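# Route the port 546 fibre leg into the side duct

## Task

The fibre from port 546 on the panel currently sags in a slack loop between the port and its other end, which is fixed permanently above the side duct. Put this leg into the side duct so it passes through the inner finger gap at the same height as port 546 and through no other gap. Leave no loose loop between the port and the duct fingers, though the leg does not have to be tight. No fibre may lie across any open port. The remaining fibre should sit in or below the duct, or hang slightly out of its open front, but never rest on the tops of the duct fingers. Its final stretch may climb out of the top of the duct to the fixed end. Ports are numbered top to bottom within each column, and the columns are counted from the leftmost to the rightmost. The task can fail if anything is pushed, pulled or squeezed hard, if a fibre is bent sharply, if a plug comes unlatched, or if the robot falls or ends up tilted.

## Robot and tools

Robot: a Rainbow Robotics RB-Y1 with a wheeled base that drives forward and back and turns, but cannot go sideways. It has a bending torso (squat, shift, pitch, yaw), a head (pan, tilt) and two 7-joint arms. Each arm ends in a five-finger hand. The base is 0.58 m wide and reaches 0.10 m ahead of the wheel axle and 0.57 m behind it. Turning on the spot sweeps a 0.58 m radius. At the start both elbows are folded and the open hands are as much as 0.32 m ahead of the base front.

Frames: the base frame has its origin on the floor midway between the drive wheels, with x forward, y left and z up, in metres. The chest, left_hand and right_hand lines are in this frame. The hand point sits 0.045 m in front of the palm. Its +z runs along the straight fingers and +y points out of the palm. base_odometry is the base frame as it was at scene start, counted from wheel turns only, with heading in rad, positive to the left.

move: performs one action and returns state plus the images named in cameras (head_camera, left_wrist_camera, right_wrist_camera, or all; [] means none). A move with no action simply reports state and, by default, all images. An action is one of two kinds. The first is base and/or joints, with optional min_time_s. The second is target, alone or with min_time_s.
- base: a single velocity command {"x_m_s", "turn_rad_s", "for_s"}. x_m_s is forward speed in m/s (0.005 to 1.5 either sign, or 0). turn_rad_s is the turn rate in rad/s, positive to the left (0.02 to 1.509 either sign, or 0). for_s is the duration, 0.1 to 5 s. Omitted velocities are 0. It is a relative motion of roughly speed times duration, and the base stops afterwards.
- joints: a map from joint name to an absolute target. Arm, torso and head joints are in rad. Examples: torso_squat_rad 0 to 1.2; torso_pitch_rad -0.2 to 1.4 (positive bows forward); torso_yaw_rad -1.5 to 1.5 (positive turns left); head_pan_rad -0.523 to 0.523 (positive left); head_tilt_rad -0.35 to 1.57 (positive looks down). Shoulder pitch negative swings the arm forward. left_shoulder_roll_rad is positive outward and right_shoulder_roll_rad is negative outward. Elbow -2.617 to 0.01, where negative bends. Finger keys (<side>_hand_little, ring, middle, index, thumb_bend, thumb_turn) are unitless, from -1 (closed; for thumb_turn, across the palm) to +1 (open). <side>_hand_force_limit (-1 to 1, about 0 to 10 N at the fingertip, 15 N for the thumb) and <side>_hand_speed (-0.96 to 1) are settings only. At start the force limit is 0 and the speed is -0.8. For a gentle grip use a speed of -0.94 or lower.
- target: an absolute hand pose {"side": "left"|"right", "x", "y", "z" (m, base frame, the printed hand point, -3 to 3), "quat_wxyz" (same format as the hand lines)}. The pose is solved once, so the hand can travel on an arc. Several short steps keep the path straighter. A pose is refused if the move would pass within 20 mm of the robot's own body or the other arm. Otherwise the status reads reached (within 10 mm and 2 degrees) or short, with the remaining error.
- min_time_s: 0.1 to 8, the minimum duration in seconds for the arm, head and torso motions.
- blocking: true (the default) returns once everything is at rest. false returns within about 0.5 s while motion continues. A target always waits, and is refused if an earlier move is still running.

wait {seconds 0 to 10, cameras}: lets time pass and returns early once motions are at rest. stop {cameras}: brakes all running motions. zoom_image {camera, region [x0,y0,x1,y1] in pixels, at most 504 by 504}: magnifies part of that camera's latest image. show_instructions: shows the reference pages. finished_scene {scene: 1}: ends the scene permanently. The goal must then hold with the robot no longer acting.

Results: base_status, joint_status, left_hand_status and right_hand_status report done, moving, off_target, reached/short/refused, not_followed (held back by the arm collision check), or a stop. A stop can be contact_stop, time_out, limit_stop_at_<name> (a self-collision guard or built-in limit), torque_fault or limit_stop_at_motor_heat. If a move or wait is refused, or hits an uncommanded stop, the remaining move, wait and finished_scene calls in that reply are skipped. <side>_hand_stopped_by gives one word per finger motor: moving, target, force, stalled or fault. The *_load_n lines give fingertip load in N. lidar_m gives 12 distances, counter-clockwise from straight ahead in 30 degree sectors, with "-" for nothing seen. motor_effort shows wheel effort in %, and a high reading at rest suggests the base is pushing on something. Joint torque, external torque and wrist force/torque lines are uncalibrated estimates of contact. on_its_own lists things the robot did that were not commanded.

Cautions: the fibre and panel are delicate. Move the hand slowly near them, keep finger force limits low and close slowly, and avoid sharp fibre bends and tugging on the plug. Never drive into the panel or furniture; the base does not stop when it hits something. Bending fast with the arms reaching forward can tip the robot. Keep the torso inside its combined limits. Avoid pressing one arm against the other, which can end the scene. Excess joint torque causes a 10 s torque fault, and holding a stretched arm for long heats the motors. The robot keeps moving while you think.

Each tool is called after "Emit:" as name([rows], argument=value, ...), one row to a line, values as JSON.

Reference images:

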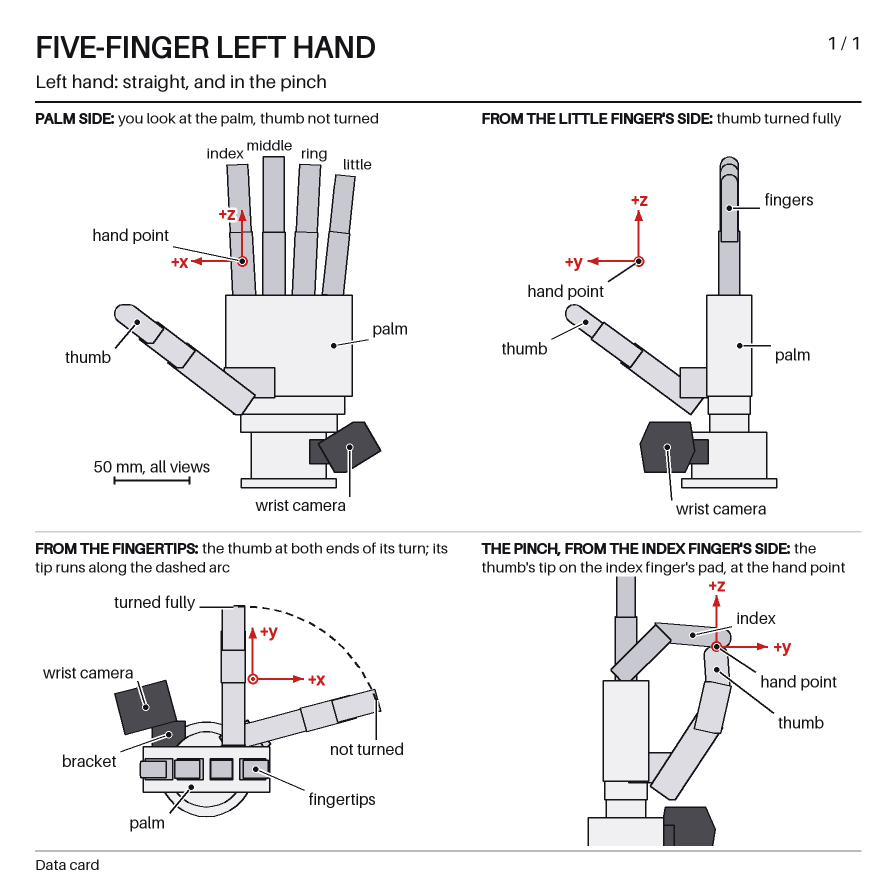

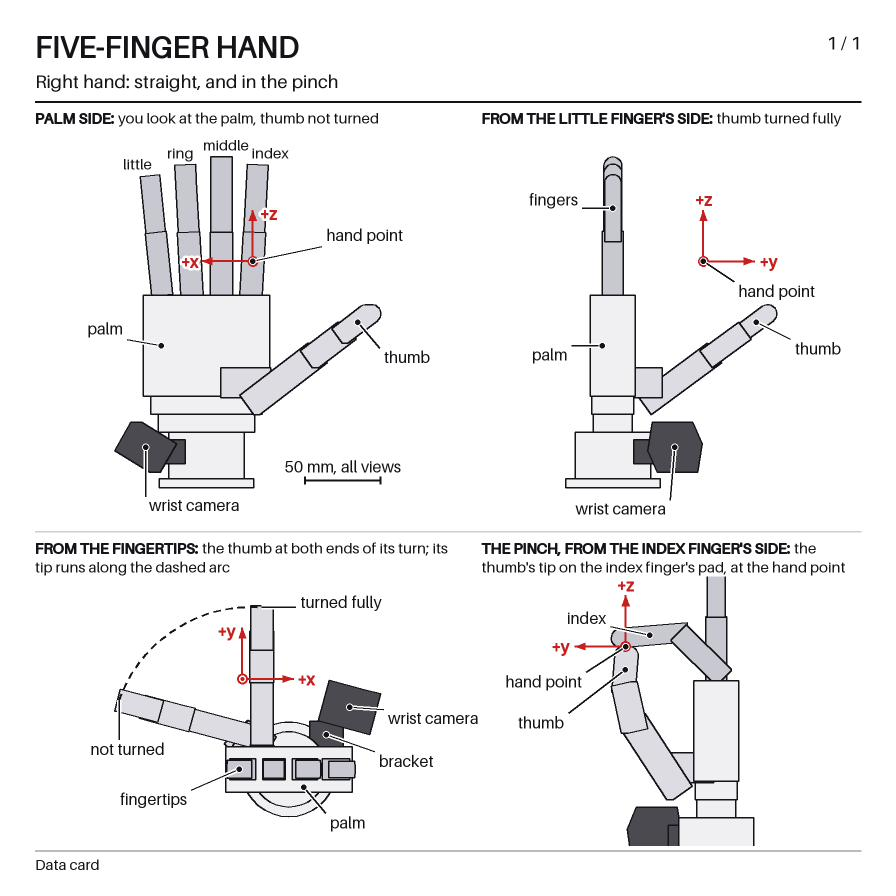

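## Session

Emit:
move()

Scene clock: 0.00 s.
Joint torques (N m): no reading
External joint torques (N m): no reading
Wrist force (N): no reading
Wrist torque (N m): no reading
Wrist force, peak (N): no reading
base_odometry: x=+0.000 y=+0.000 heading=+0.000
lidar_m: 2.78 1.61 1.63 2.57 2.20 2.21 2.54 2.19 2.18 2.52 2.40 2.41
base_status: not commanded
joint_positions: torso_squat_rad=+0.350 torso_shift_rad=+0.000 torso_pitch_rad=+0.000 torso_yaw_rad=+0.000 left_shoulder_pitch_rad=-0.008 left_shoulder_roll_rad=+0.097 left_shoulder_yaw_rad=-0.033 left_elbow_rad=-2.098 left_forearm_roll_rad=+0.029 left_wrist_pitch_rad=+1.052 left_hand_roll_rad=-0.025 right_shoulder_pitch_rad=+0.019 right_shoulder_roll_rad=-0.056 right_shoulder_yaw_rad=+0.043 right_elbow_rad=-2.173 right_forearm_roll_rad=-0.020 right_wrist_pitch_rad=+0.611 right_hand_roll_rad=-0.035 head_pan_rad=+0.000 head_tilt_rad=+0.400 left_hand_little=+1.000 left_hand_ring=+1.000 left_hand_middle=+1.000 left_hand_index=+1.000 left_hand_thumb_turn=+1.000 left_hand_thumb_bend=+1.000 left_hand_force_limit=+0.000 left_hand_speed=-0.800 right_hand_little=+1.000 right_hand_ring=+1.000 right_hand_middle=+1.000 right_hand_index=+1.000 right_hand_thumb_turn=+1.000 right_hand_thumb_bend=+1.000 right_hand_force_limit=+0.000 right_hand_speed=-0.800
joint_status: not commanded
wheel_motors_off: 0
left_hand_stopped_by: target,target,target,target,target,target
right_hand_stopped_by: target,target,target,target,target,target
left_little_load_n: 0.0
left_ring_load_n: 0.0
left_middle_load_n: 0.0
left_index_load_n: 0.0
left_thumb_bend_load_n: 0.0
left_thumb_turn_load_n: 0.0
right_little_load_n: 0.0
right_ring_load_n: 0.0
right_middle_load_n: 0.0
right_index_load_n: 0.0
right_thumb_bend_load_n: 0.0
right_thumb_turn_load_n: -0.5
motor_effort: left_wheel=+0 right_wheel=-1
chest: x=-0.2280 y=+0.0006 z=+1.2475 quat_wxyz=(+1.000, +0.000, +0.000, +0.000) (m; base frame)
left_hand: x=+0.2495 y=+0.2016 z=+0.9631 quat_wxyz=(+0.371, -0.575, +0.646, -0.337) (m; base frame)
right_hand: x=+0.3015 y=-0.1751 z=+1.0979 quat_wxyz=(+0.503, -0.520, +0.494, -0.482) (m; base frame)
pictures: head_camera, left_wrist_camera, right_wrist_camera
Images, in order (width x height): head_camera 896x504, left_wrist_camera 504x504, right_wrist_camera 504x504.

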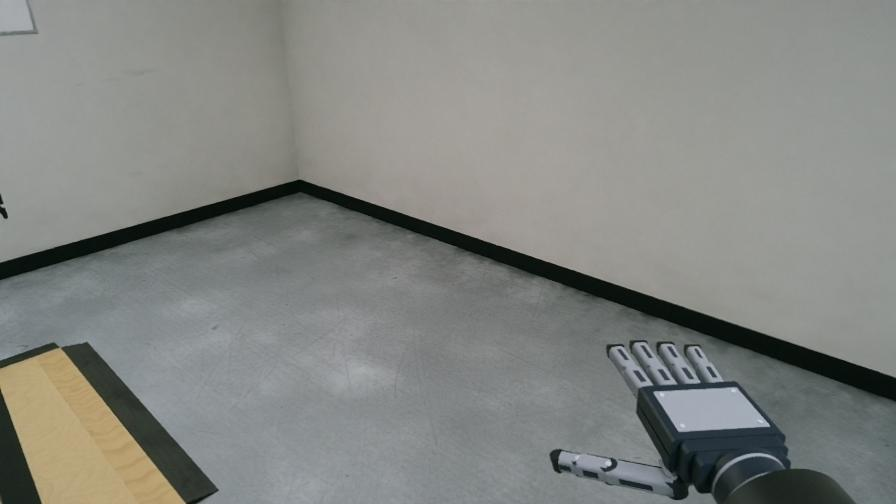

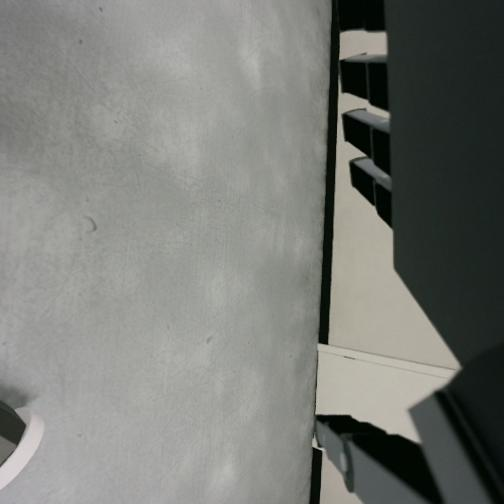

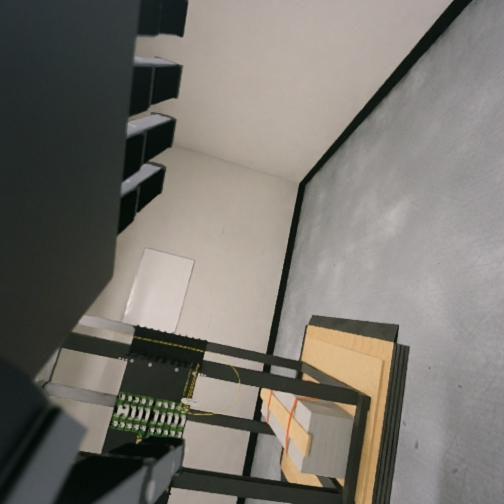

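Emit:
move(joints={"head_pan_rad": 0.52, "head_tilt_rad": 0.3}, cameras=["head_camera"])

Scene clock: 1.67 s.
Joint torques (N m): left_arm=[-10.36 1.3 1.73 -9.03 0.13 -2.15 0.02] | right_arm=[-11.7 -1.88 -0.84 -9.95 0.32 -1.87 0.05]
External joint torques (N m): left_arm=[0.37 0.15 0.63 0.7 0.19 -0.32 0.02] | right_arm=[-1.07 -1.11 -0.19 0.13 0.11 0.27 0.06]
Wrist force (N): left_arm=[1.0 6.2 4.3] | right_arm=[3.3 3.9 -1.1]
Wrist torque (N m): left_arm=[0.37 -0.06 -0.21] | right_arm=[0.50 -0.46 0.33]
Wrist force, peak (N): left_arm=[1.5 6.4 4.1] | right_arm=[3.6 4.1 -1.1]
move: done
base_odometry: x=+0.000 y=+0.000 heading=+0.000
lidar_m: 2.78 1.61 1.62 2.58 2.21 2.21 2.53 2.17 2.19 2.52 2.41 2.40
base_status: not commanded
joint_positions: torso_squat_rad=+0.350 torso_shift_rad=+0.000 torso_pitch_rad=+0.000 torso_yaw_rad=+0.000 left_shoulder_pitch_rad=-0.008 left_shoulder_roll_rad=+0.097 left_shoulder_yaw_rad=-0.033 left_elbow_rad=-2.098 left_forearm_roll_rad=+0.029 left_wrist_pitch_rad=+1.052 left_hand_roll_rad=-0.025 right_shoulder_pitch_rad=+0.019 right_shoulder_roll_rad=-0.056 right_shoulder_yaw_rad=+0.043 right_elbow_rad=-2.173 right_forearm_roll_rad=-0.020 right_wrist_pitch_rad=+0.611 right_hand_roll_rad=-0.035 head_pan_rad=+0.520 head_tilt_rad=+0.300 left_hand_little=+1.000 left_hand_ring=+1.000 left_hand_middle=+1.000 left_hand_index=+1.000 left_hand_thumb_turn=+1.000 left_hand_thumb_bend=+1.000 left_hand_force_limit=+0.000 left_hand_speed=-0.800 right_hand_little=+1.000 right_hand_ring=+1.000 right_hand_middle=+1.000 right_hand_index=+1.000 right_hand_thumb_turn=+1.000 right_hand_thumb_bend=+1.000 right_hand_force_limit=+0.000 right_hand_speed=-0.800
joint_status: all done
wheel_motors_off: 0
left_hand_stopped_by: target,target,target,target,target,target
right_hand_stopped_by: target,target,target,target,target,target
left_little_load_n: -0.5
left_ring_load_n: -0.5
left_middle_load_n: 0.0
left_index_load_n: 0.0
left_thumb_bend_load_n: 0.0
left_thumb_turn_load_n: 0.0
right_little_load_n: 0.0
right_ring_load_n: 0.0
right_middle_load_n: 0.0
right_index_load_n: 0.0
right_thumb_bend_load_n: 0.0
right_thumb_turn_load_n: 0.0
motor_effort: left_wheel=+0(1) right_wheel=+1(1)
chest: x=-0.2280 y=+0.0006 z=+1.2475 quat_wxyz=(+1.000, +0.000, +0.000, +0.000)
left_hand: x=+0.2495 y=+0.2016 z=+0.9631 quat_wxyz=(+0.371, -0.575, +0.646, -0.337)
right_hand: x=+0.3015 y=-0.1751 z=+1.0979 quat_wxyz=(+0.503, -0.520, +0.494, -0.482)
Images, in order (width x height): head_camera 896x504.

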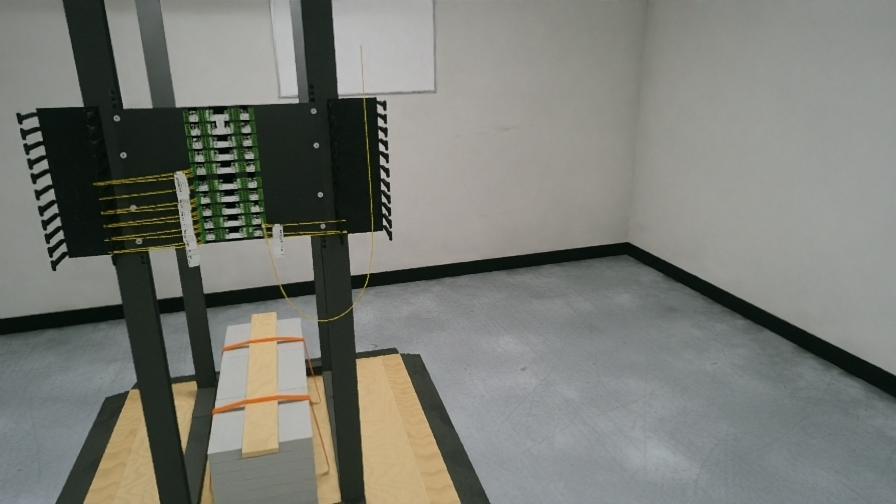

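Emit:
zoom_image(camera="head_camera", region=[240, 30, 440, 340])

Emit:
zoom_image(camera="head_camera", region=[20, 80, 280, 280])

Scaled by 1.626 from the camera's image (finer frame: 1280x720).

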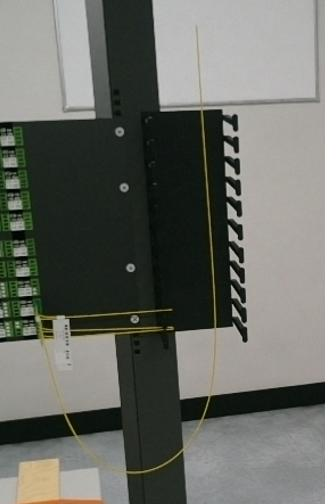

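Scaled by 1.938 from the camera's image (finer frame: 1280x720).

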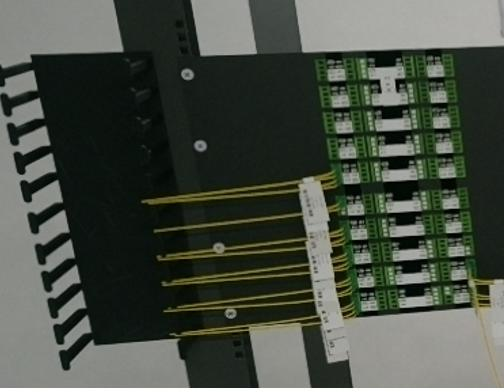

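Emit:
move(base={"turn_rad_s": 0.5, "for_s": 1.9}, joints={"head_pan_rad": 0.0, "head_tilt_rad": 0.3}, cameras=["head_camera"])

Scene clock: 7.83 s.
Joint torques (N m): left_arm=[-10.45 1.21 1.13 -8.89 0.04 -2.22 -0.02] | right_arm=[-11.63 -1.25 -0.39 -10.31 0.48 -1.86 0.01]
External joint torques (N m): left_arm=[0.27 0.06 0.03 0.85 0.1 -0.39 -0.02] | right_arm=[-1 -0.48 0.27 -0.23 0.27 0.28 0.01]
Wrist force (N): left_arm=[0.3 6.3 4.2] | right_arm=[3.3 3.9 -1.1]
Wrist torque (N m): left_arm=[0.38 0.08 -0.22] | right_arm=[0.51 -0.44 0.33]
Wrist force, peak (N): left_arm=[0.4 6.8 4.3] | right_arm=[3.7 4.1 -1.4]
move: done
base_odometry: x=+0.000 y=+0.000 heading=+0.949
lidar_m: 1.61 2.74 2.21 2.20 2.43 2.22 2.18 2.40 2.40 2.41 2.66 3.67
base_status: done (sent for 1.9 of 1.9 s)
joint_positions: torso_squat_rad=+0.350 torso_shift_rad=+0.000 torso_pitch_rad=+0.000 torso_yaw_rad=+0.000 left_shoulder_pitch_rad=-0.008 left_shoulder_roll_rad=+0.097 left_shoulder_yaw_rad=-0.033 left_elbow_rad=-2.098 left_forearm_roll_rad=+0.029 left_wrist_pitch_rad=+1.052 left_hand_roll_rad=-0.025 right_shoulder_pitch_rad=+0.019 right_shoulder_roll_rad=-0.056 right_shoulder_yaw_rad=+0.043 right_elbow_rad=-2.173 right_forearm_roll_rad=-0.020 right_wrist_pitch_rad=+0.611 right_hand_roll_rad=-0.035 head_pan_rad=+0.000 head_tilt_rad=+0.300 left_hand_little=+1.000 left_hand_ring=+1.000 left_hand_middle=+1.000 left_hand_index=+1.000 left_hand_thumb_turn=+1.000 left_hand_thumb_bend=+1.000 left_hand_force_limit=+0.000 left_hand_speed=-0.800 right_hand_little=+1.000 right_hand_ring=+1.000 right_hand_middle=+1.000 right_hand_index=+1.000 right_hand_thumb_turn=+1.000 right_hand_thumb_bend=+1.000 right_hand_force_limit=+0.000 right_hand_speed=-0.800
joint_status: all done
wheel_motors_off: 0
left_hand_stopped_by: target,target,target,target,target,target
right_hand_stopped_by: target,target,target,target,target,target
left_little_load_n: 0.0
left_ring_load_n: 0.0
left_middle_load_n: 0.0
left_index_load_n: 0.0
left_thumb_bend_load_n: 0.0
left_thumb_turn_load_n: 0.0
right_little_load_n: 0.0
right_ring_load_n: 0.0
right_middle_load_n: 0.0
right_index_load_n: 0.0
right_thumb_bend_load_n: 0.0
right_thumb_turn_load_n: -0.5
motor_effort: left_wheel=+5(19) right_wheel=+12(28)
chest: x=-0.2280 y=+0.0006 z=+1.2475 quat_wxyz=(+1.000, +0.000, +0.000, +0.000)
left_hand: x=+0.2495 y=+0.2016 z=+0.9631 quat_wxyz=(+0.371, -0.575, +0.646, -0.337)
right_hand: x=+0.3015 y=-0.1751 z=+1.0979 quat_wxyz=(+0.503, -0.520, +0.494, -0.482)
Images, in order (width x height): head_camera 896x504.

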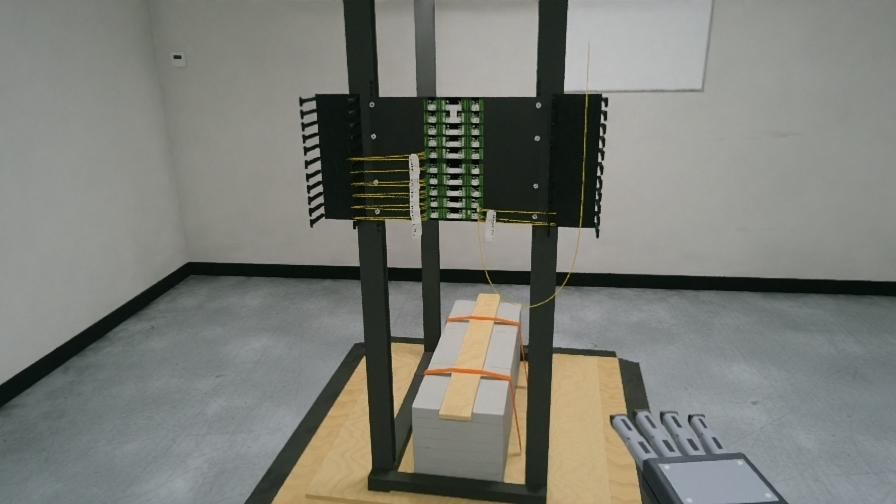

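Emit:
move(joints={"head_pan_rad": 0.0, "head_tilt_rad": 0.8}, cameras=["head_camera"])

Emit:
zoom_image(camera="head_camera", region=[300, 0, 760, 250])

Scene clock: 9.73 s.
Joint torques (N m): left_arm=[-10.54 1.12 1.29 -8.81 -0.05 -2.16 0.01] | right_arm=[-11.54 -0.75 -0.27 -9.8 0.42 -1.81 -0.03]
External joint torques (N m): left_arm=[0.18 -0.03 0.19 0.93 0.01 -0.34 0.01] | right_arm=[-0.91 0.02 0.38 0.28 0.21 0.33 -0.02]
Wrist force (N): left_arm=[0.6 6.7 3.7] | right_arm=[3.2 3.9 -1.3]
Wrist torque (N m): left_arm=[0.49 -0.03 -0.19] | right_arm=[0.52 -0.44 0.33]
Wrist force, peak (N): left_arm=[1.3 6.9 4.3] | right_arm=[3.5 4.1 -1.2]
move: done
base_odometry: x=+0.000 y=+0.000 heading=+0.949
lidar_m: 1.61 2.72 2.21 2.20 2.43 2.20 2.18 2.40 2.39 2.41 2.66 3.67
base_status: not commanded
joint_positions: torso_squat_rad=+0.350 torso_shift_rad=+0.000 torso_pitch_rad=+0.000 torso_yaw_rad=+0.000 left_shoulder_pitch_rad=-0.008 left_shoulder_roll_rad=+0.097 left_shoulder_yaw_rad=-0.033 left_elbow_rad=-2.098 left_forearm_roll_rad=+0.029 left_wrist_pitch_rad=+1.052 left_hand_roll_rad=-0.025 right_shoulder_pitch_rad=+0.019 right_shoulder_roll_rad=-0.056 right_shoulder_yaw_rad=+0.043 right_elbow_rad=-2.173 right_forearm_roll_rad=-0.020 right_wrist_pitch_rad=+0.611 right_hand_roll_rad=-0.035 head_pan_rad=+0.000 head_tilt_rad=+0.800 left_hand_little=+1.000 left_hand_ring=+1.000 left_hand_middle=+1.000 left_hand_index=+1.000 left_hand_thumb_turn=+1.000 left_hand_thumb_bend=+1.000 left_hand_force_limit=+0.000 left_hand_speed=-0.800 right_hand_little=+1.000 right_hand_ring=+1.000 right_hand_middle=+1.000 right_hand_index=+1.000 right_hand_thumb_turn=+1.000 right_hand_thumb_bend=+1.000 right_hand_force_limit=+0.000 right_hand_speed=-0.800
joint_status: all done
wheel_motors_off: 0
left_hand_stopped_by: target,target,target,target,target,target
right_hand_stopped_by: target,target,target,target,target,target
left_little_load_n: 0.0
left_ring_load_n: 0.0
left_middle_load_n: 0.0
left_index_load_n: 0.0
left_thumb_bend_load_n: 0.0
left_thumb_turn_load_n: 0.0
right_little_load_n: 0.0
right_ring_load_n: 0.0
right_middle_load_n: 0.0
right_index_load_n: 0.0
right_thumb_bend_load_n: 0.0
right_thumb_turn_load_n: -0.5
motor_effort: left_wheel=+6(6) right_wheel=+12(13)
chest: x=-0.2280 y=+0.0006 z=+1.2475 quat_wxyz=(+1.000, +0.000, +0.000, +0.000)
left_hand: x=+0.2495 y=+0.2016 z=+0.9631 quat_wxyz=(+0.371, -0.575, +0.646, -0.337)
right_hand: x=+0.3015 y=-0.1751 z=+1.0979 quat_wxyz=(+0.503, -0.520, +0.494, -0.482)
Images, in order (width x height): head_camera 896x504.

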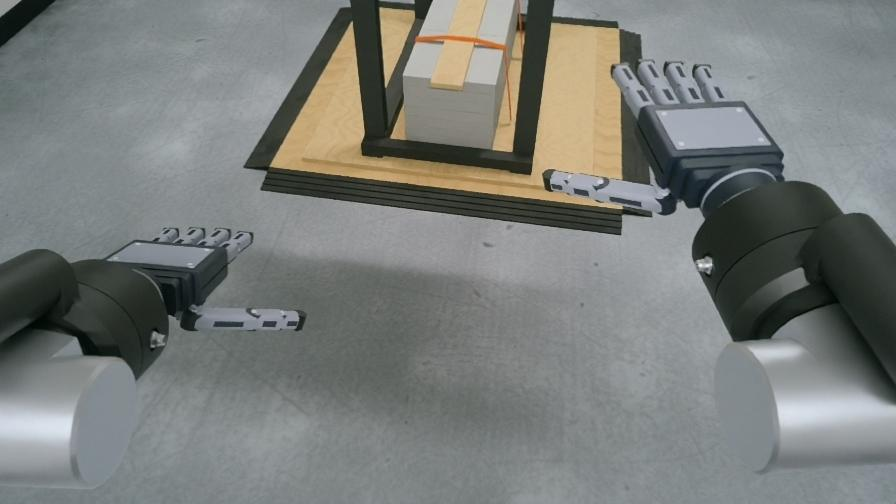

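Scaled by 1.096 from the camera's image (finer frame: 1280x720).

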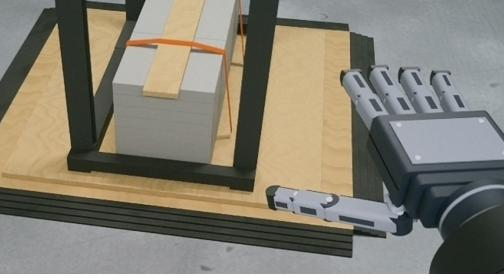

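Emit:
move(base={"turn_rad_s": -0.2, "for_s": 0.9}, joints={"head_pan_rad": 0.0, "head_tilt_rad": 0.4}, cameras=["head_camera"])

Emit:
zoom_image(camera="head_camera", region=[200, 0, 600, 240])

Scene clock: 18.90 s.
Joint torques (N m): left_arm=[-10.51 1.66 1.12 -8.92 -0.05 -2.18 0.01] | right_arm=[-11.67 -1.42 -1.18 -10.07 0.31 -1.86 -0.04]
External joint torques (N m): left_arm=[0.21 0.51 0.02 0.82 0.01 -0.35 0.01] | right_arm=[-1.03 -0.65 -0.52 0.01 0.1 0.28 -0.04]
Wrist force (N): left_arm=[0.3 5.8 3.8] | right_arm=[3.2 3.9 -1.1]
Wrist torque (N m): left_arm=[0.34 0.00 -0.22] | right_arm=[0.51 -0.44 0.31]
Wrist force, peak (N): left_arm=[0.7 6.9 4.0] | right_arm=[3.7 4.1 -1.1]
move: done
base_odometry: x=+0.000 y=+0.000 heading=+0.770
lidar_m: 1.61 1.69 2.30 2.20 2.28 2.29 2.18 2.25 2.49 2.39 2.50 3.36
base_status: done (sent for 0.9 of 0.9 s)
joint_positions: torso_squat_rad=+0.350 torso_shift_rad=+0.000 torso_pitch_rad=+0.000 torso_yaw_rad=+0.000 left_shoulder_pitch_rad=-0.008 left_shoulder_roll_rad=+0.097 left_shoulder_yaw_rad=-0.033 left_elbow_rad=-2.098 left_forearm_roll_rad=+0.029 left_wrist_pitch_rad=+1.052 left_hand_roll_rad=-0.025 right_shoulder_pitch_rad=+0.019 right_shoulder_roll_rad=-0.056 right_shoulder_yaw_rad=+0.043 right_elbow_rad=-2.173 right_forearm_roll_rad=-0.020 right_wrist_pitch_rad=+0.611 right_hand_roll_rad=-0.035 head_pan_rad=+0.000 head_tilt_rad=+0.400 left_hand_little=+1.000 left_hand_ring=+1.000 left_hand_middle=+1.000 left_hand_index=+1.000 left_hand_thumb_turn=+1.000 left_hand_thumb_bend=+1.000 left_hand_force_limit=+0.000 left_hand_speed=-0.800 right_hand_little=+1.000 right_hand_ring=+1.000 right_hand_middle=+1.000 right_hand_index=+1.000 right_hand_thumb_turn=+1.000 right_hand_thumb_bend=+1.000 right_hand_force_limit=+0.000 right_hand_speed=-0.800
joint_status: all done
wheel_motors_off: 0
left_hand_stopped_by: target,target,target,target,target,target
right_hand_stopped_by: target,target,target,target,target,target
left_little_load_n: 0.0
left_ring_load_n: 0.0
left_middle_load_n: 0.0
left_index_load_n: -0.5
left_thumb_bend_load_n: 0.0
left_thumb_turn_load_n: 0.0
right_little_load_n: 0.0
right_ring_load_n: 0.0
right_middle_load_n: 0.0
right_index_load_n: 0.0
right_thumb_bend_load_n: 0.0
right_thumb_turn_load_n: -0.5
motor_effort: left_wheel=-5(18) right_wheel=-10(22)
chest: x=-0.2280 y=+0.0007 z=+1.2475 quat_wxyz=(+1.000, +0.000, +0.000, +0.000)
left_hand: x=+0.2495 y=+0.2017 z=+0.9631 quat_wxyz=(+0.371, -0.575, +0.646, -0.337)
right_hand: x=+0.3015 y=-0.1751 z=+1.0979 quat_wxyz=(+0.503, -0.520, +0.494, -0.482)
Images, in order (width x height): head_camera 896x504.

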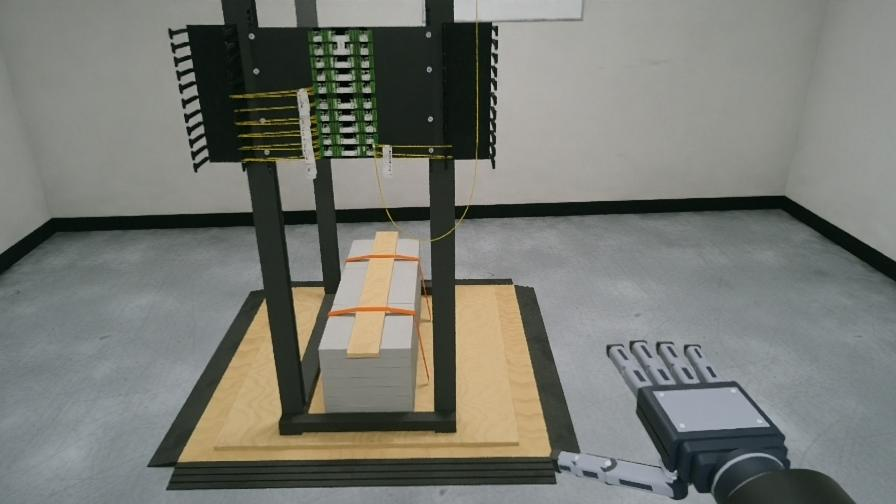

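Scaled by 1.260 from the camera's image (finer frame: 1280x720).

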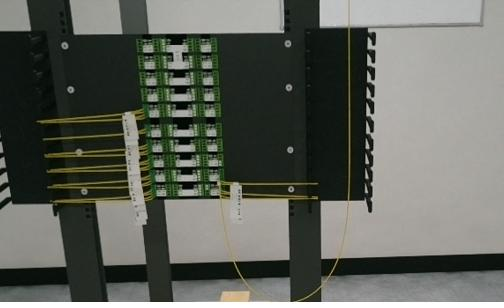

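Emit:
move(base={"x_m_s": 0.3, "for_s": 3.0}, joints={"head_pan_rad": 0.0, "head_tilt_rad": 0.5}, cameras=["head_camera"])

Emit:
zoom_image(camera="head_camera", region=[200, 0, 600, 240])

Scene clock: 24.93 s.
Joint torques (N m): left_arm=[-10.38 1.32 1.19 -8.72 0.02 -2.09 0.05] | right_arm=[-11.45 -1.12 -0.35 -9.94 0.49 -2 0.08]
External joint torques (N m): left_arm=[0.34 0.17 0.1 1.02 0.08 -0.27 0.05] | right_arm=[-0.81 -0.35 0.3 0.14 0.28 0.14 0.09]
Wrist force (N): left_arm=[0.9 6.0 3.8] | right_arm=[3.3 3.8 -1.2]
Wrist torque (N m): left_arm=[0.39 -0.08 -0.14] | right_arm=[0.49 -0.45 0.33]
Wrist force, peak (N): left_arm=[0.5 6.7 4.5] | right_arm=[3.7 3.9 -1.8]
move: done
base_odometry: x=+0.645 y=+0.627 heading=+0.772
lidar_m: 0.71 0.76 2.32 2.22 2.28 3.10 3.08 3.18 2.49 2.38 2.49 2.85
base_status: done (sent for 3 of 3 s)
joint_positions: torso_squat_rad=+0.350 torso_shift_rad=+0.000 torso_pitch_rad=+0.000 torso_yaw_rad=+0.000 left_shoulder_pitch_rad=-0.008 left_shoulder_roll_rad=+0.097 left_shoulder_yaw_rad=-0.033 left_elbow_rad=-2.098 left_forearm_roll_rad=+0.029 left_wrist_pitch_rad=+1.052 left_hand_roll_rad=-0.025 right_shoulder_pitch_rad=+0.019 right_shoulder_roll_rad=-0.056 right_shoulder_yaw_rad=+0.043 right_elbow_rad=-2.173 right_forearm_roll_rad=-0.020 right_wrist_pitch_rad=+0.611 right_hand_roll_rad=-0.035 head_pan_rad=+0.000 head_tilt_rad=+0.500 left_hand_little=+1.000 left_hand_ring=+1.000 left_hand_middle=+1.000 left_hand_index=+1.000 left_hand_thumb_turn=+1.000 left_hand_thumb_bend=+1.000 left_hand_force_limit=+0.000 left_hand_speed=-0.800 right_hand_little=+1.000 right_hand_ring=+1.000 right_hand_middle=+1.000 right_hand_index=+1.000 right_hand_thumb_turn=+1.000 right_hand_thumb_bend=+1.000 right_hand_force_limit=+0.000 right_hand_speed=-0.800
joint_status: all done
wheel_motors_off: 0
left_hand_stopped_by: target,target,target,target,target,target
right_hand_stopped_by: target,target,target,target,target,target
left_little_load_n: 0.0
left_ring_load_n: 0.0
left_middle_load_n: 0.0
left_index_load_n: 0.0
left_thumb_bend_load_n: 0.0
left_thumb_turn_load_n: 0.0
right_little_load_n: 0.0
right_ring_load_n: 0.0
right_middle_load_n: -0.5
right_index_load_n: 0.0
right_thumb_bend_load_n: 0.0
right_thumb_turn_load_n: -0.5
motor_effort: left_wheel=+17(44) right_wheel=-16(25)
chest: x=-0.2279 y=+0.0006 z=+1.2475 quat_wxyz=(+1.000, +0.000, +0.000, +0.000)
left_hand: x=+0.2495 y=+0.2016 z=+0.9631 quat_wxyz=(+0.371, -0.575, +0.646, -0.337)
right_hand: x=+0.3015 y=-0.1751 z=+1.0978 quat_wxyz=(+0.503, -0.520, +0.494, -0.482)
Images, in order (width x height): head_camera 896x504.

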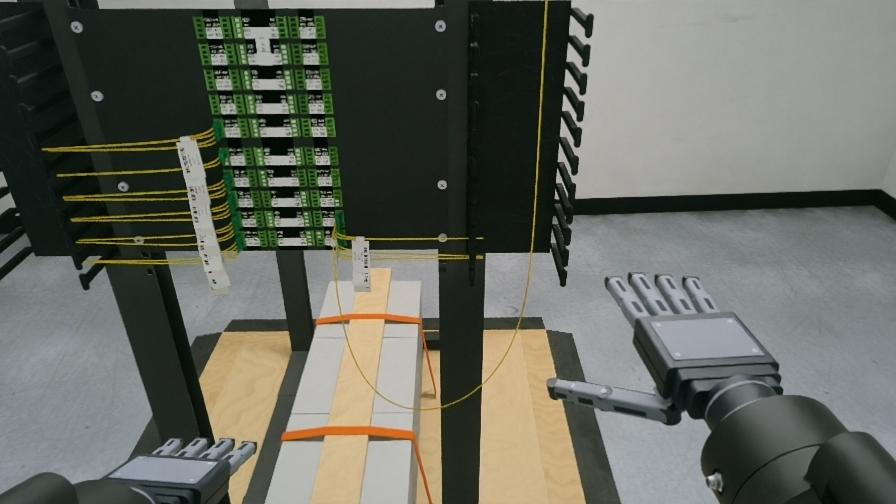

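Scaled by 1.260 from the camera's image (finer frame: 1280x720).

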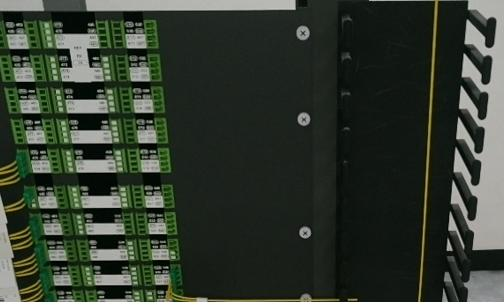

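Emit:
zoom_image(camera="head_camera", region=[180, 0, 360, 130])

Emit:
zoom_image(camera="head_camera", region=[200, 120, 380, 260])

Emit:
zoom_image(camera="head_camera", region=[420, 120, 600, 300])

Scaled by 2.800 from the camera's image (finer frame: 1280x720).

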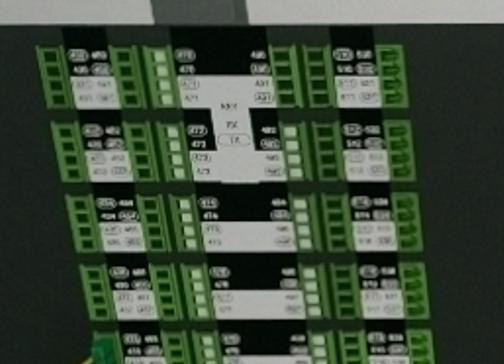

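Scaled by 2.800 from the camera's image (finer frame: 1280x720).

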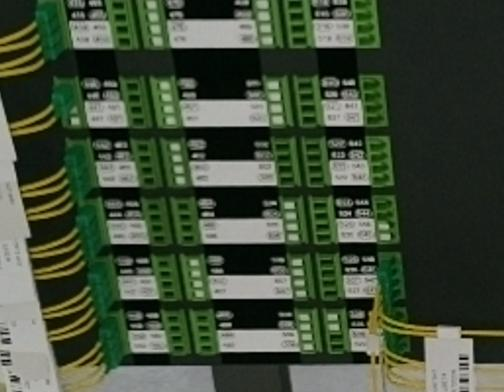

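Scaled by 2.800 from the camera's image (finer frame: 1280x720).

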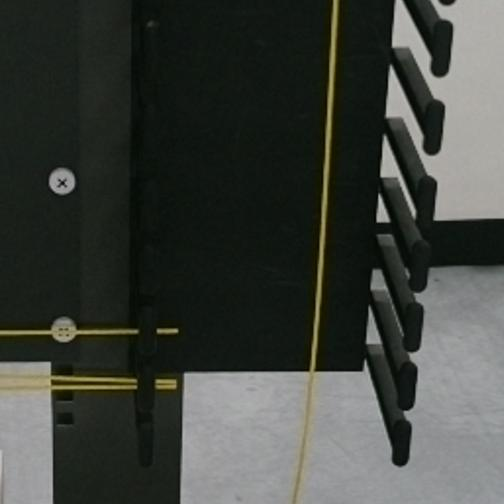

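Emit:
zoom_image(camera="head_camera", region=[310, 190, 390, 270])

Emit:
zoom_image(camera="head_camera", region=[420, 200, 500, 300])

Scaled by 6.300 from the camera's image (finer frame: 1280x720).

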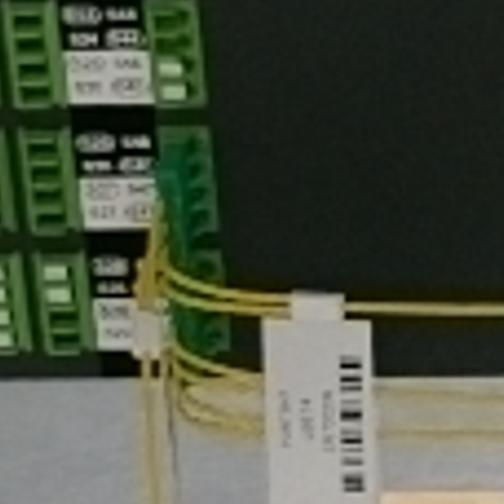

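Scaled by 5.040 from the camera's image (finer frame: 1280x720).

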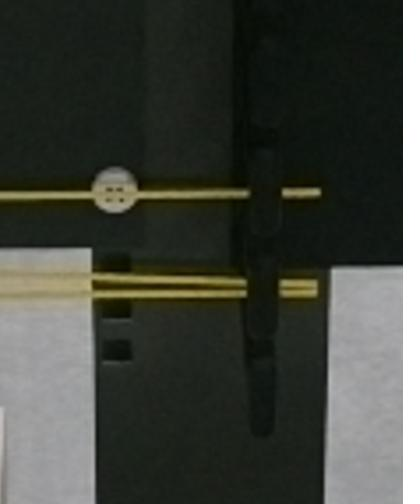

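Emit:
move(joints={"left_shoulder_pitch_rad": 0.5, "right_shoulder_pitch_rad": 0.5, "right_shoulder_roll_rad": -0.25, "left_shoulder_roll_rad": 0.25, "torso_squat_rad": 0.6, "head_tilt_rad": 0.4}, min_time_s=2, cameras=["all"])

Scene clock: 42.07 s.
Joint torques (N m): left_arm=[-1.02 4.81 3.01 -8.47 -0.16 -1.5 0.05] | right_arm=[-2.9 -4.96 -3.3 -9.93 0.66 -1.54 -0.1]
External joint torques (N m): left_arm=[1.33 1.09 0.24 0.92 0.14 -0.38 0.05] | right_arm=[-0.22 -1.05 -0.32 0.39 0.2 0.3 -0.1]
Wrist force (N): left_arm=[1.7 4.4 6.4] | right_arm=[2.3 3.2 1.5]
Wrist torque (N m): left_arm=[0.15 -0.02 -0.07] | right_arm=[0.33 -0.45 0.25]
Wrist force, peak (N): left_arm=[-0.1 6.8 4.3] | right_arm=[3.7 4.1 -1.2]
move: done
base_odometry: x=+0.645 y=+0.627 heading=+0.772
lidar_m: 0.71 0.75 2.30 2.22 2.30 3.11 3.09 3.18 2.50 2.39 2.47 2.86
base_status: not commanded
joint_positions: torso_squat_rad=+0.600 torso_shift_rad=+0.000 torso_pitch_rad=+0.000 torso_yaw_rad=+0.000 left_shoulder_pitch_rad=+0.500 left_shoulder_roll_rad=+0.250 left_shoulder_yaw_rad=-0.033 left_elbow_rad=-2.098 left_forearm_roll_rad=+0.029 left_wrist_pitch_rad=+1.052 left_hand_roll_rad=-0.025 right_shoulder_pitch_rad=+0.500 right_shoulder_roll_rad=-0.250 right_shoulder_yaw_rad=+0.043 right_elbow_rad=-2.173 right_forearm_roll_rad=-0.020 right_wrist_pitch_rad=+0.611 right_hand_roll_rad=-0.035 head_pan_rad=+0.000 head_tilt_rad=+0.400 left_hand_little=+1.000 left_hand_ring=+1.000 left_hand_middle=+1.000 left_hand_index=+1.000 left_hand_thumb_turn=+1.000 left_hand_thumb_bend=+1.000 left_hand_force_limit=+0.000 left_hand_speed=-0.800 right_hand_little=+1.000 right_hand_ring=+1.000 right_hand_middle=+1.000 right_hand_index=+1.000 right_hand_thumb_turn=+1.000 right_hand_thumb_bend=+1.000 right_hand_force_limit=+0.000 right_hand_speed=-0.800
joint_status: all done
wheel_motors_off: 0
left_hand_stopped_by: target,target,target,target,target,target
right_hand_stopped_by: target,target,target,target,target,target
left_little_load_n: 0.0
left_ring_load_n: 0.0
left_middle_load_n: 0.0
left_index_load_n: 0.0
left_thumb_bend_load_n: 0.0
left_thumb_turn_load_n: 0.0
right_little_load_n: 0.0
right_ring_load_n: 0.0
right_middle_load_n: 0.0
right_index_load_n: 0.0
right_thumb_bend_load_n: 0.0
right_thumb_turn_load_n: -0.5
motor_effort: left_wheel=+17(18) right_wheel=-15(16)
chest: x=-0.2281 y=+0.0006 z=+1.1677 quat_wxyz=(+1.000, +0.000, +0.000, +0.000)
left_hand: x=+0.0174 y=+0.3219 z=+0.7086 quat_wxyz=(+0.268, -0.653, +0.699, -0.113)
right_hand: x=+0.1393 y=-0.2938 z=+0.8067 quat_wxyz=(+0.296, -0.633, +0.579, -0.421)
pictures: head_camera, left_wrist_camera, right_wrist_camera
Images, in order (width x height): head_camera 896x504, left_wrist_camera 504x504, right_wrist_camera 504x504.

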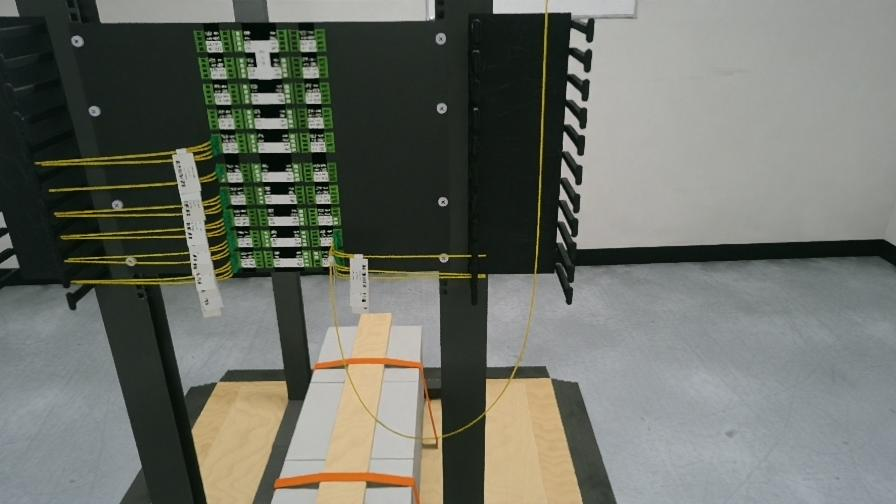

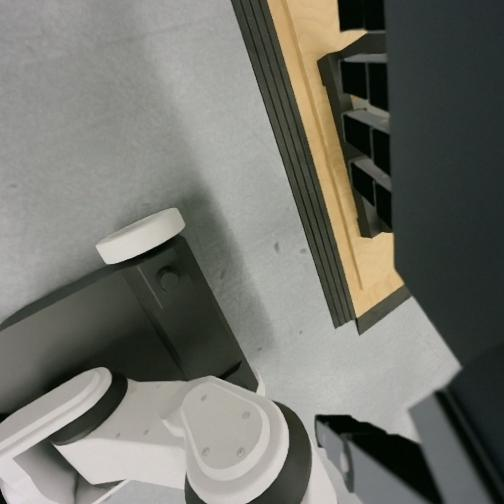

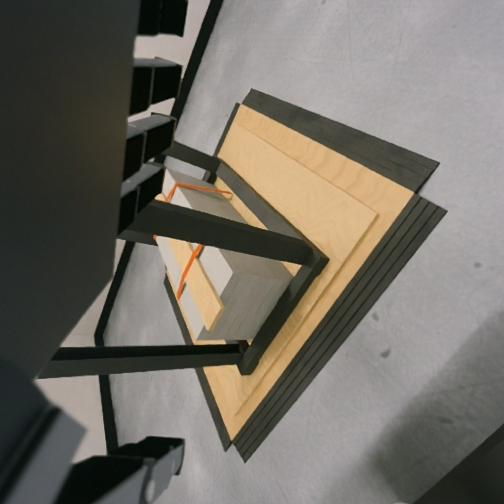

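Emit:
move(base={"x_m_s": 0.1, "for_s": 2.0}, joints={"torso_squat_rad": 0.8}, cameras=["head_camera"])

Emit:
zoom_image(camera="head_camera", region=[280, 100, 400, 300])

Scene clock: 45.67 s.
Joint torques (N m): left_arm=[-1.58 5.04 2.76 -8.61 -0.21 -1.39 0.02] | right_arm=[-2.96 -5.07 -3.42 -9.98 0.52 -1.6 -0.34]
External joint torques (N m): left_arm=[0.76 1.32 -0.01 0.78 0.09 -0.27 0.02] | right_arm=[-0.29 -1.16 -0.44 0.34 0.07 0.24 -0.34]
Wrist force (N): left_arm=[1.4 4.0 6.2] | right_arm=[2.4 3.1 1.3]
Wrist torque (N m): left_arm=[0.09 -0.02 -0.03] | right_arm=[0.31 -0.45 0.25]
Wrist force, peak (N): left_arm=[1.0 5.2 6.8] | right_arm=[2.6 3.6 1.1]
move: done
base_odometry: x=+0.789 y=+0.767 heading=+0.774
lidar_m: 0.51 0.55 2.32 2.22 2.29 3.13 3.29 3.40 2.52 2.38 2.47 2.65
base_status: done (sent for 2 of 2 s)
joint_positions: torso_squat_rad=+0.800 torso_shift_rad=+0.000 torso_pitch_rad=+0.000 torso_yaw_rad=+0.000 left_shoulder_pitch_rad=+0.500 left_shoulder_roll_rad=+0.250 left_shoulder_yaw_rad=-0.033 left_elbow_rad=-2.098 left_forearm_roll_rad=+0.029 left_wrist_pitch_rad=+1.052 left_hand_roll_rad=-0.025 right_shoulder_pitch_rad=+0.500 right_shoulder_roll_rad=-0.250 right_shoulder_yaw_rad=+0.043 right_elbow_rad=-2.173 right_forearm_roll_rad=-0.020 right_wrist_pitch_rad=+0.611 right_hand_roll_rad=-0.035 head_pan_rad=+0.000 head_tilt_rad=+0.400 left_hand_little=+1.000 left_hand_ring=+1.000 left_hand_middle=+1.000 left_hand_index=+1.000 left_hand_thumb_turn=+1.000 left_hand_thumb_bend=+1.000 left_hand_force_limit=+0.000 left_hand_speed=-0.800 right_hand_little=+1.000 right_hand_ring=+1.000 right_hand_middle=+1.000 right_hand_index=+1.000 right_hand_thumb_turn=+1.000 right_hand_thumb_bend=+1.000 right_hand_force_limit=+0.000 right_hand_speed=-0.800
joint_status: all done
wheel_motors_off: 0
left_hand_stopped_by: target,target,target,target,target,target
right_hand_stopped_by: target,target,target,target,target,target
left_little_load_n: 0.0
left_ring_load_n: 0.0
left_middle_load_n: 0.0
left_index_load_n: 0.0
left_thumb_bend_load_n: 0.0
left_thumb_turn_load_n: 0.0
right_little_load_n: 0.0
right_ring_load_n: -0.5
right_middle_load_n: 0.0
right_index_load_n: 0.0
right_thumb_bend_load_n: 0.0
right_thumb_turn_load_n: 0.0
motor_effort: left_wheel=+19(34) right_wheel=-16(26)
chest: x=-0.2279 y=+0.0005 z=+1.0776 quat_wxyz=(+1.000, +0.000, +0.000, +0.000)
left_hand: x=+0.0174 y=+0.3219 z=+0.6184 quat_wxyz=(+0.268, -0.653, +0.700, -0.113)
right_hand: x=+0.1393 y=-0.2939 z=+0.7165 quat_wxyz=(+0.296, -0.633, +0.579, -0.421)
Images, in order (width x height): head_camera 896x504.

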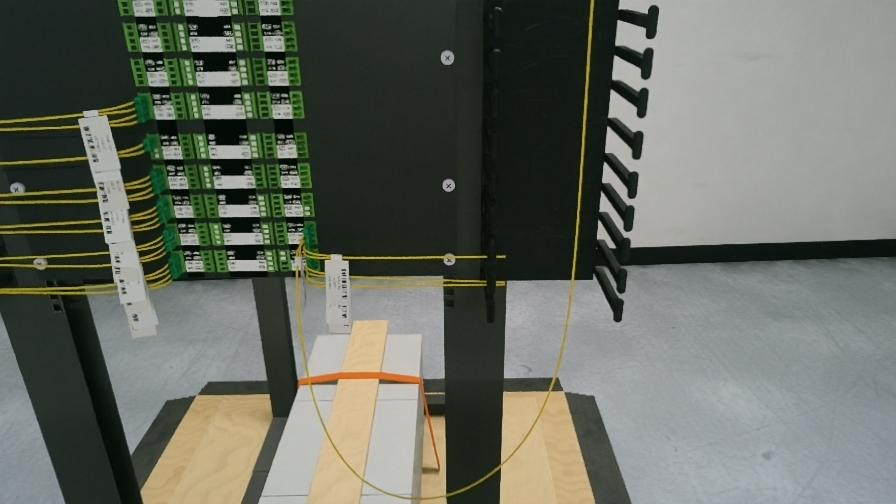

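Scaled by 2.520 from the camera's image (finer frame: 1280x720).

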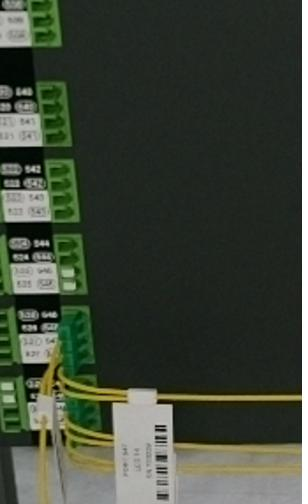

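Emit:
zoom_image(camera="head_camera", region=[270, 210, 360, 300])

Emit:
zoom_image(camera="head_camera", region=[440, 210, 530, 330])

Scaled by 5.600 from the camera's image (finer frame: 1280x720).

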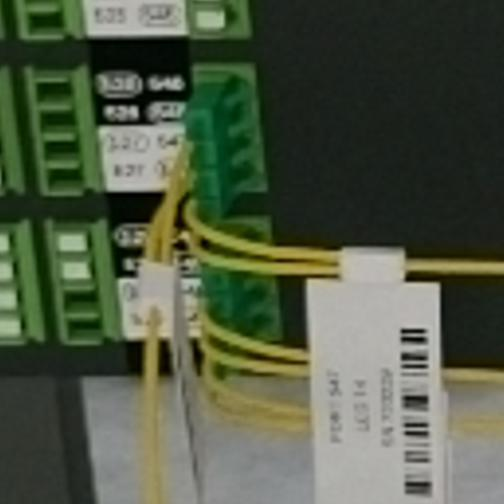

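Scaled by 4.200 from the camera's image (finer frame: 1280x720).

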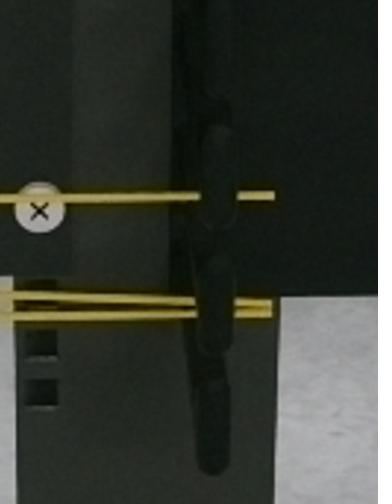

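Emit:
move(joints={"torso_squat_rad": 1.15, "head_tilt_rad": 0.1}, cameras=["head_camera"])

Emit:
zoom_image(camera="head_camera", region=[240, 150, 400, 350])

Emit:
zoom_image(camera="head_camera", region=[430, 150, 660, 380])

Scene clock: 50.97 s.
Joint torques (N m): left_arm=[-1.83 5.02 2.82 -8.57 -0.18 -1.55 0.05] | right_arm=[-3.16 -4.33 -3.69 -10.28 0.65 -1.7 -0.04]
External joint torques (N m): left_arm=[0.51 1.3 0.05 0.82 0.12 -0.43 0.06] | right_arm=[-0.49 -0.42 -0.7 0.04 0.2 0.14 -0.04]
Wrist force (N): left_arm=[1.4 4.2 6.0] | right_arm=[2.4 3.2 1.4]
Wrist torque (N m): left_arm=[0.12 0.00 -0.08] | right_arm=[0.34 -0.46 0.24]
Wrist force, peak (N): left_arm=[2.1 5.0 6.3] | right_arm=[2.7 3.5 1.5]
move: done
base_odometry: x=+0.789 y=+0.767 heading=+0.774
lidar_m: 0.50 0.54 2.31 2.23 2.29 3.13 3.27 3.40 2.49 2.39 2.49 2.64
base_status: not commanded
joint_positions: torso_squat_rad=+1.150 torso_shift_rad=+0.000 torso_pitch_rad=+0.000 torso_yaw_rad=+0.000 left_shoulder_pitch_rad=+0.500 left_shoulder_roll_rad=+0.250 left_shoulder_yaw_rad=-0.033 left_elbow_rad=-2.098 left_forearm_roll_rad=+0.029 left_wrist_pitch_rad=+1.052 left_hand_roll_rad=-0.025 right_shoulder_pitch_rad=+0.500 right_shoulder_roll_rad=-0.250 right_shoulder_yaw_rad=+0.043 right_elbow_rad=-2.173 right_forearm_roll_rad=-0.020 right_wrist_pitch_rad=+0.611 right_hand_roll_rad=-0.035 head_pan_rad=+0.000 head_tilt_rad=+0.100 left_hand_little=+1.000 left_hand_ring=+1.000 left_hand_middle=+1.000 left_hand_index=+1.000 left_hand_thumb_turn=+1.000 left_hand_thumb_bend=+1.000 left_hand_force_limit=+0.000 left_hand_speed=-0.800 right_hand_little=+1.000 right_hand_ring=+1.000 right_hand_middle=+1.000 right_hand_index=+1.000 right_hand_thumb_turn=+1.000 right_hand_thumb_bend=+1.000 right_hand_force_limit=+0.000 right_hand_speed=-0.800
joint_status: all done
wheel_motors_off: 0
left_hand_stopped_by: target,target,target,target,target,target
right_hand_stopped_by: target,target,target,target,target,target
left_little_load_n: 0.0
left_ring_load_n: 0.0
left_middle_load_n: 0.0
left_index_load_n: 0.0
left_thumb_bend_load_n: 0.0
left_thumb_turn_load_n: 0.0
right_little_load_n: -0.5
right_ring_load_n: 0.0
right_middle_load_n: 0.0
right_index_load_n: 0.0
right_thumb_bend_load_n: 0.0
right_thumb_turn_load_n: 0.0
motor_effort: left_wheel=+18(19) right_wheel=-15(16)
chest: x=-0.2281 y=+0.0004 z=+0.8759 quat_wxyz=(+1.000, +0.000, +0.000, +0.000)
left_hand: x=+0.0174 y=+0.3218 z=+0.4168 quat_wxyz=(+0.268, -0.653, +0.699, -0.113)
right_hand: x=+0.1392 y=-0.2941 z=+0.5149 quat_wxyz=(+0.296, -0.633, +0.579, -0.421)
Images, in order (width x height): head_camera 896x504.

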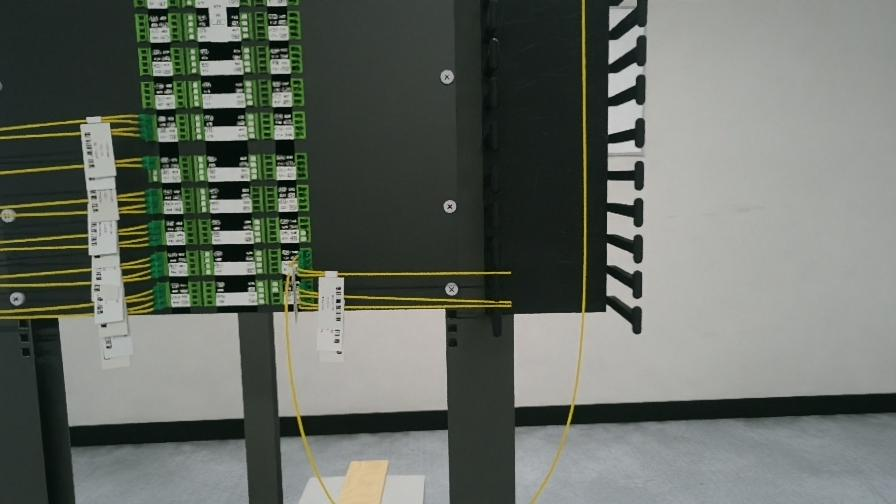

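Scaled by 2.520 from the camera's image (finer frame: 1280x720).

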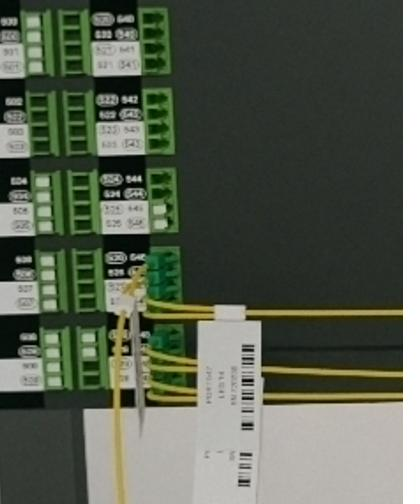

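Scaled by 2.191 from the camera's image (finer frame: 1280x720).

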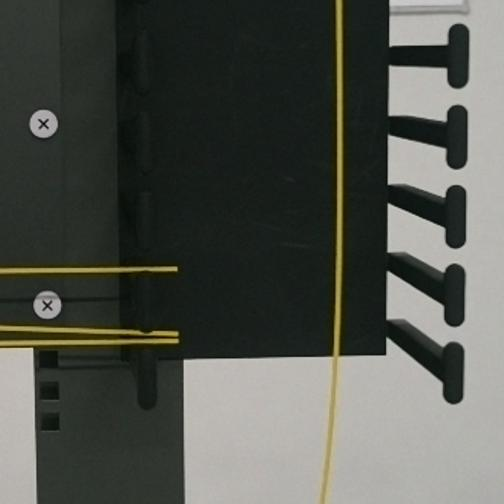

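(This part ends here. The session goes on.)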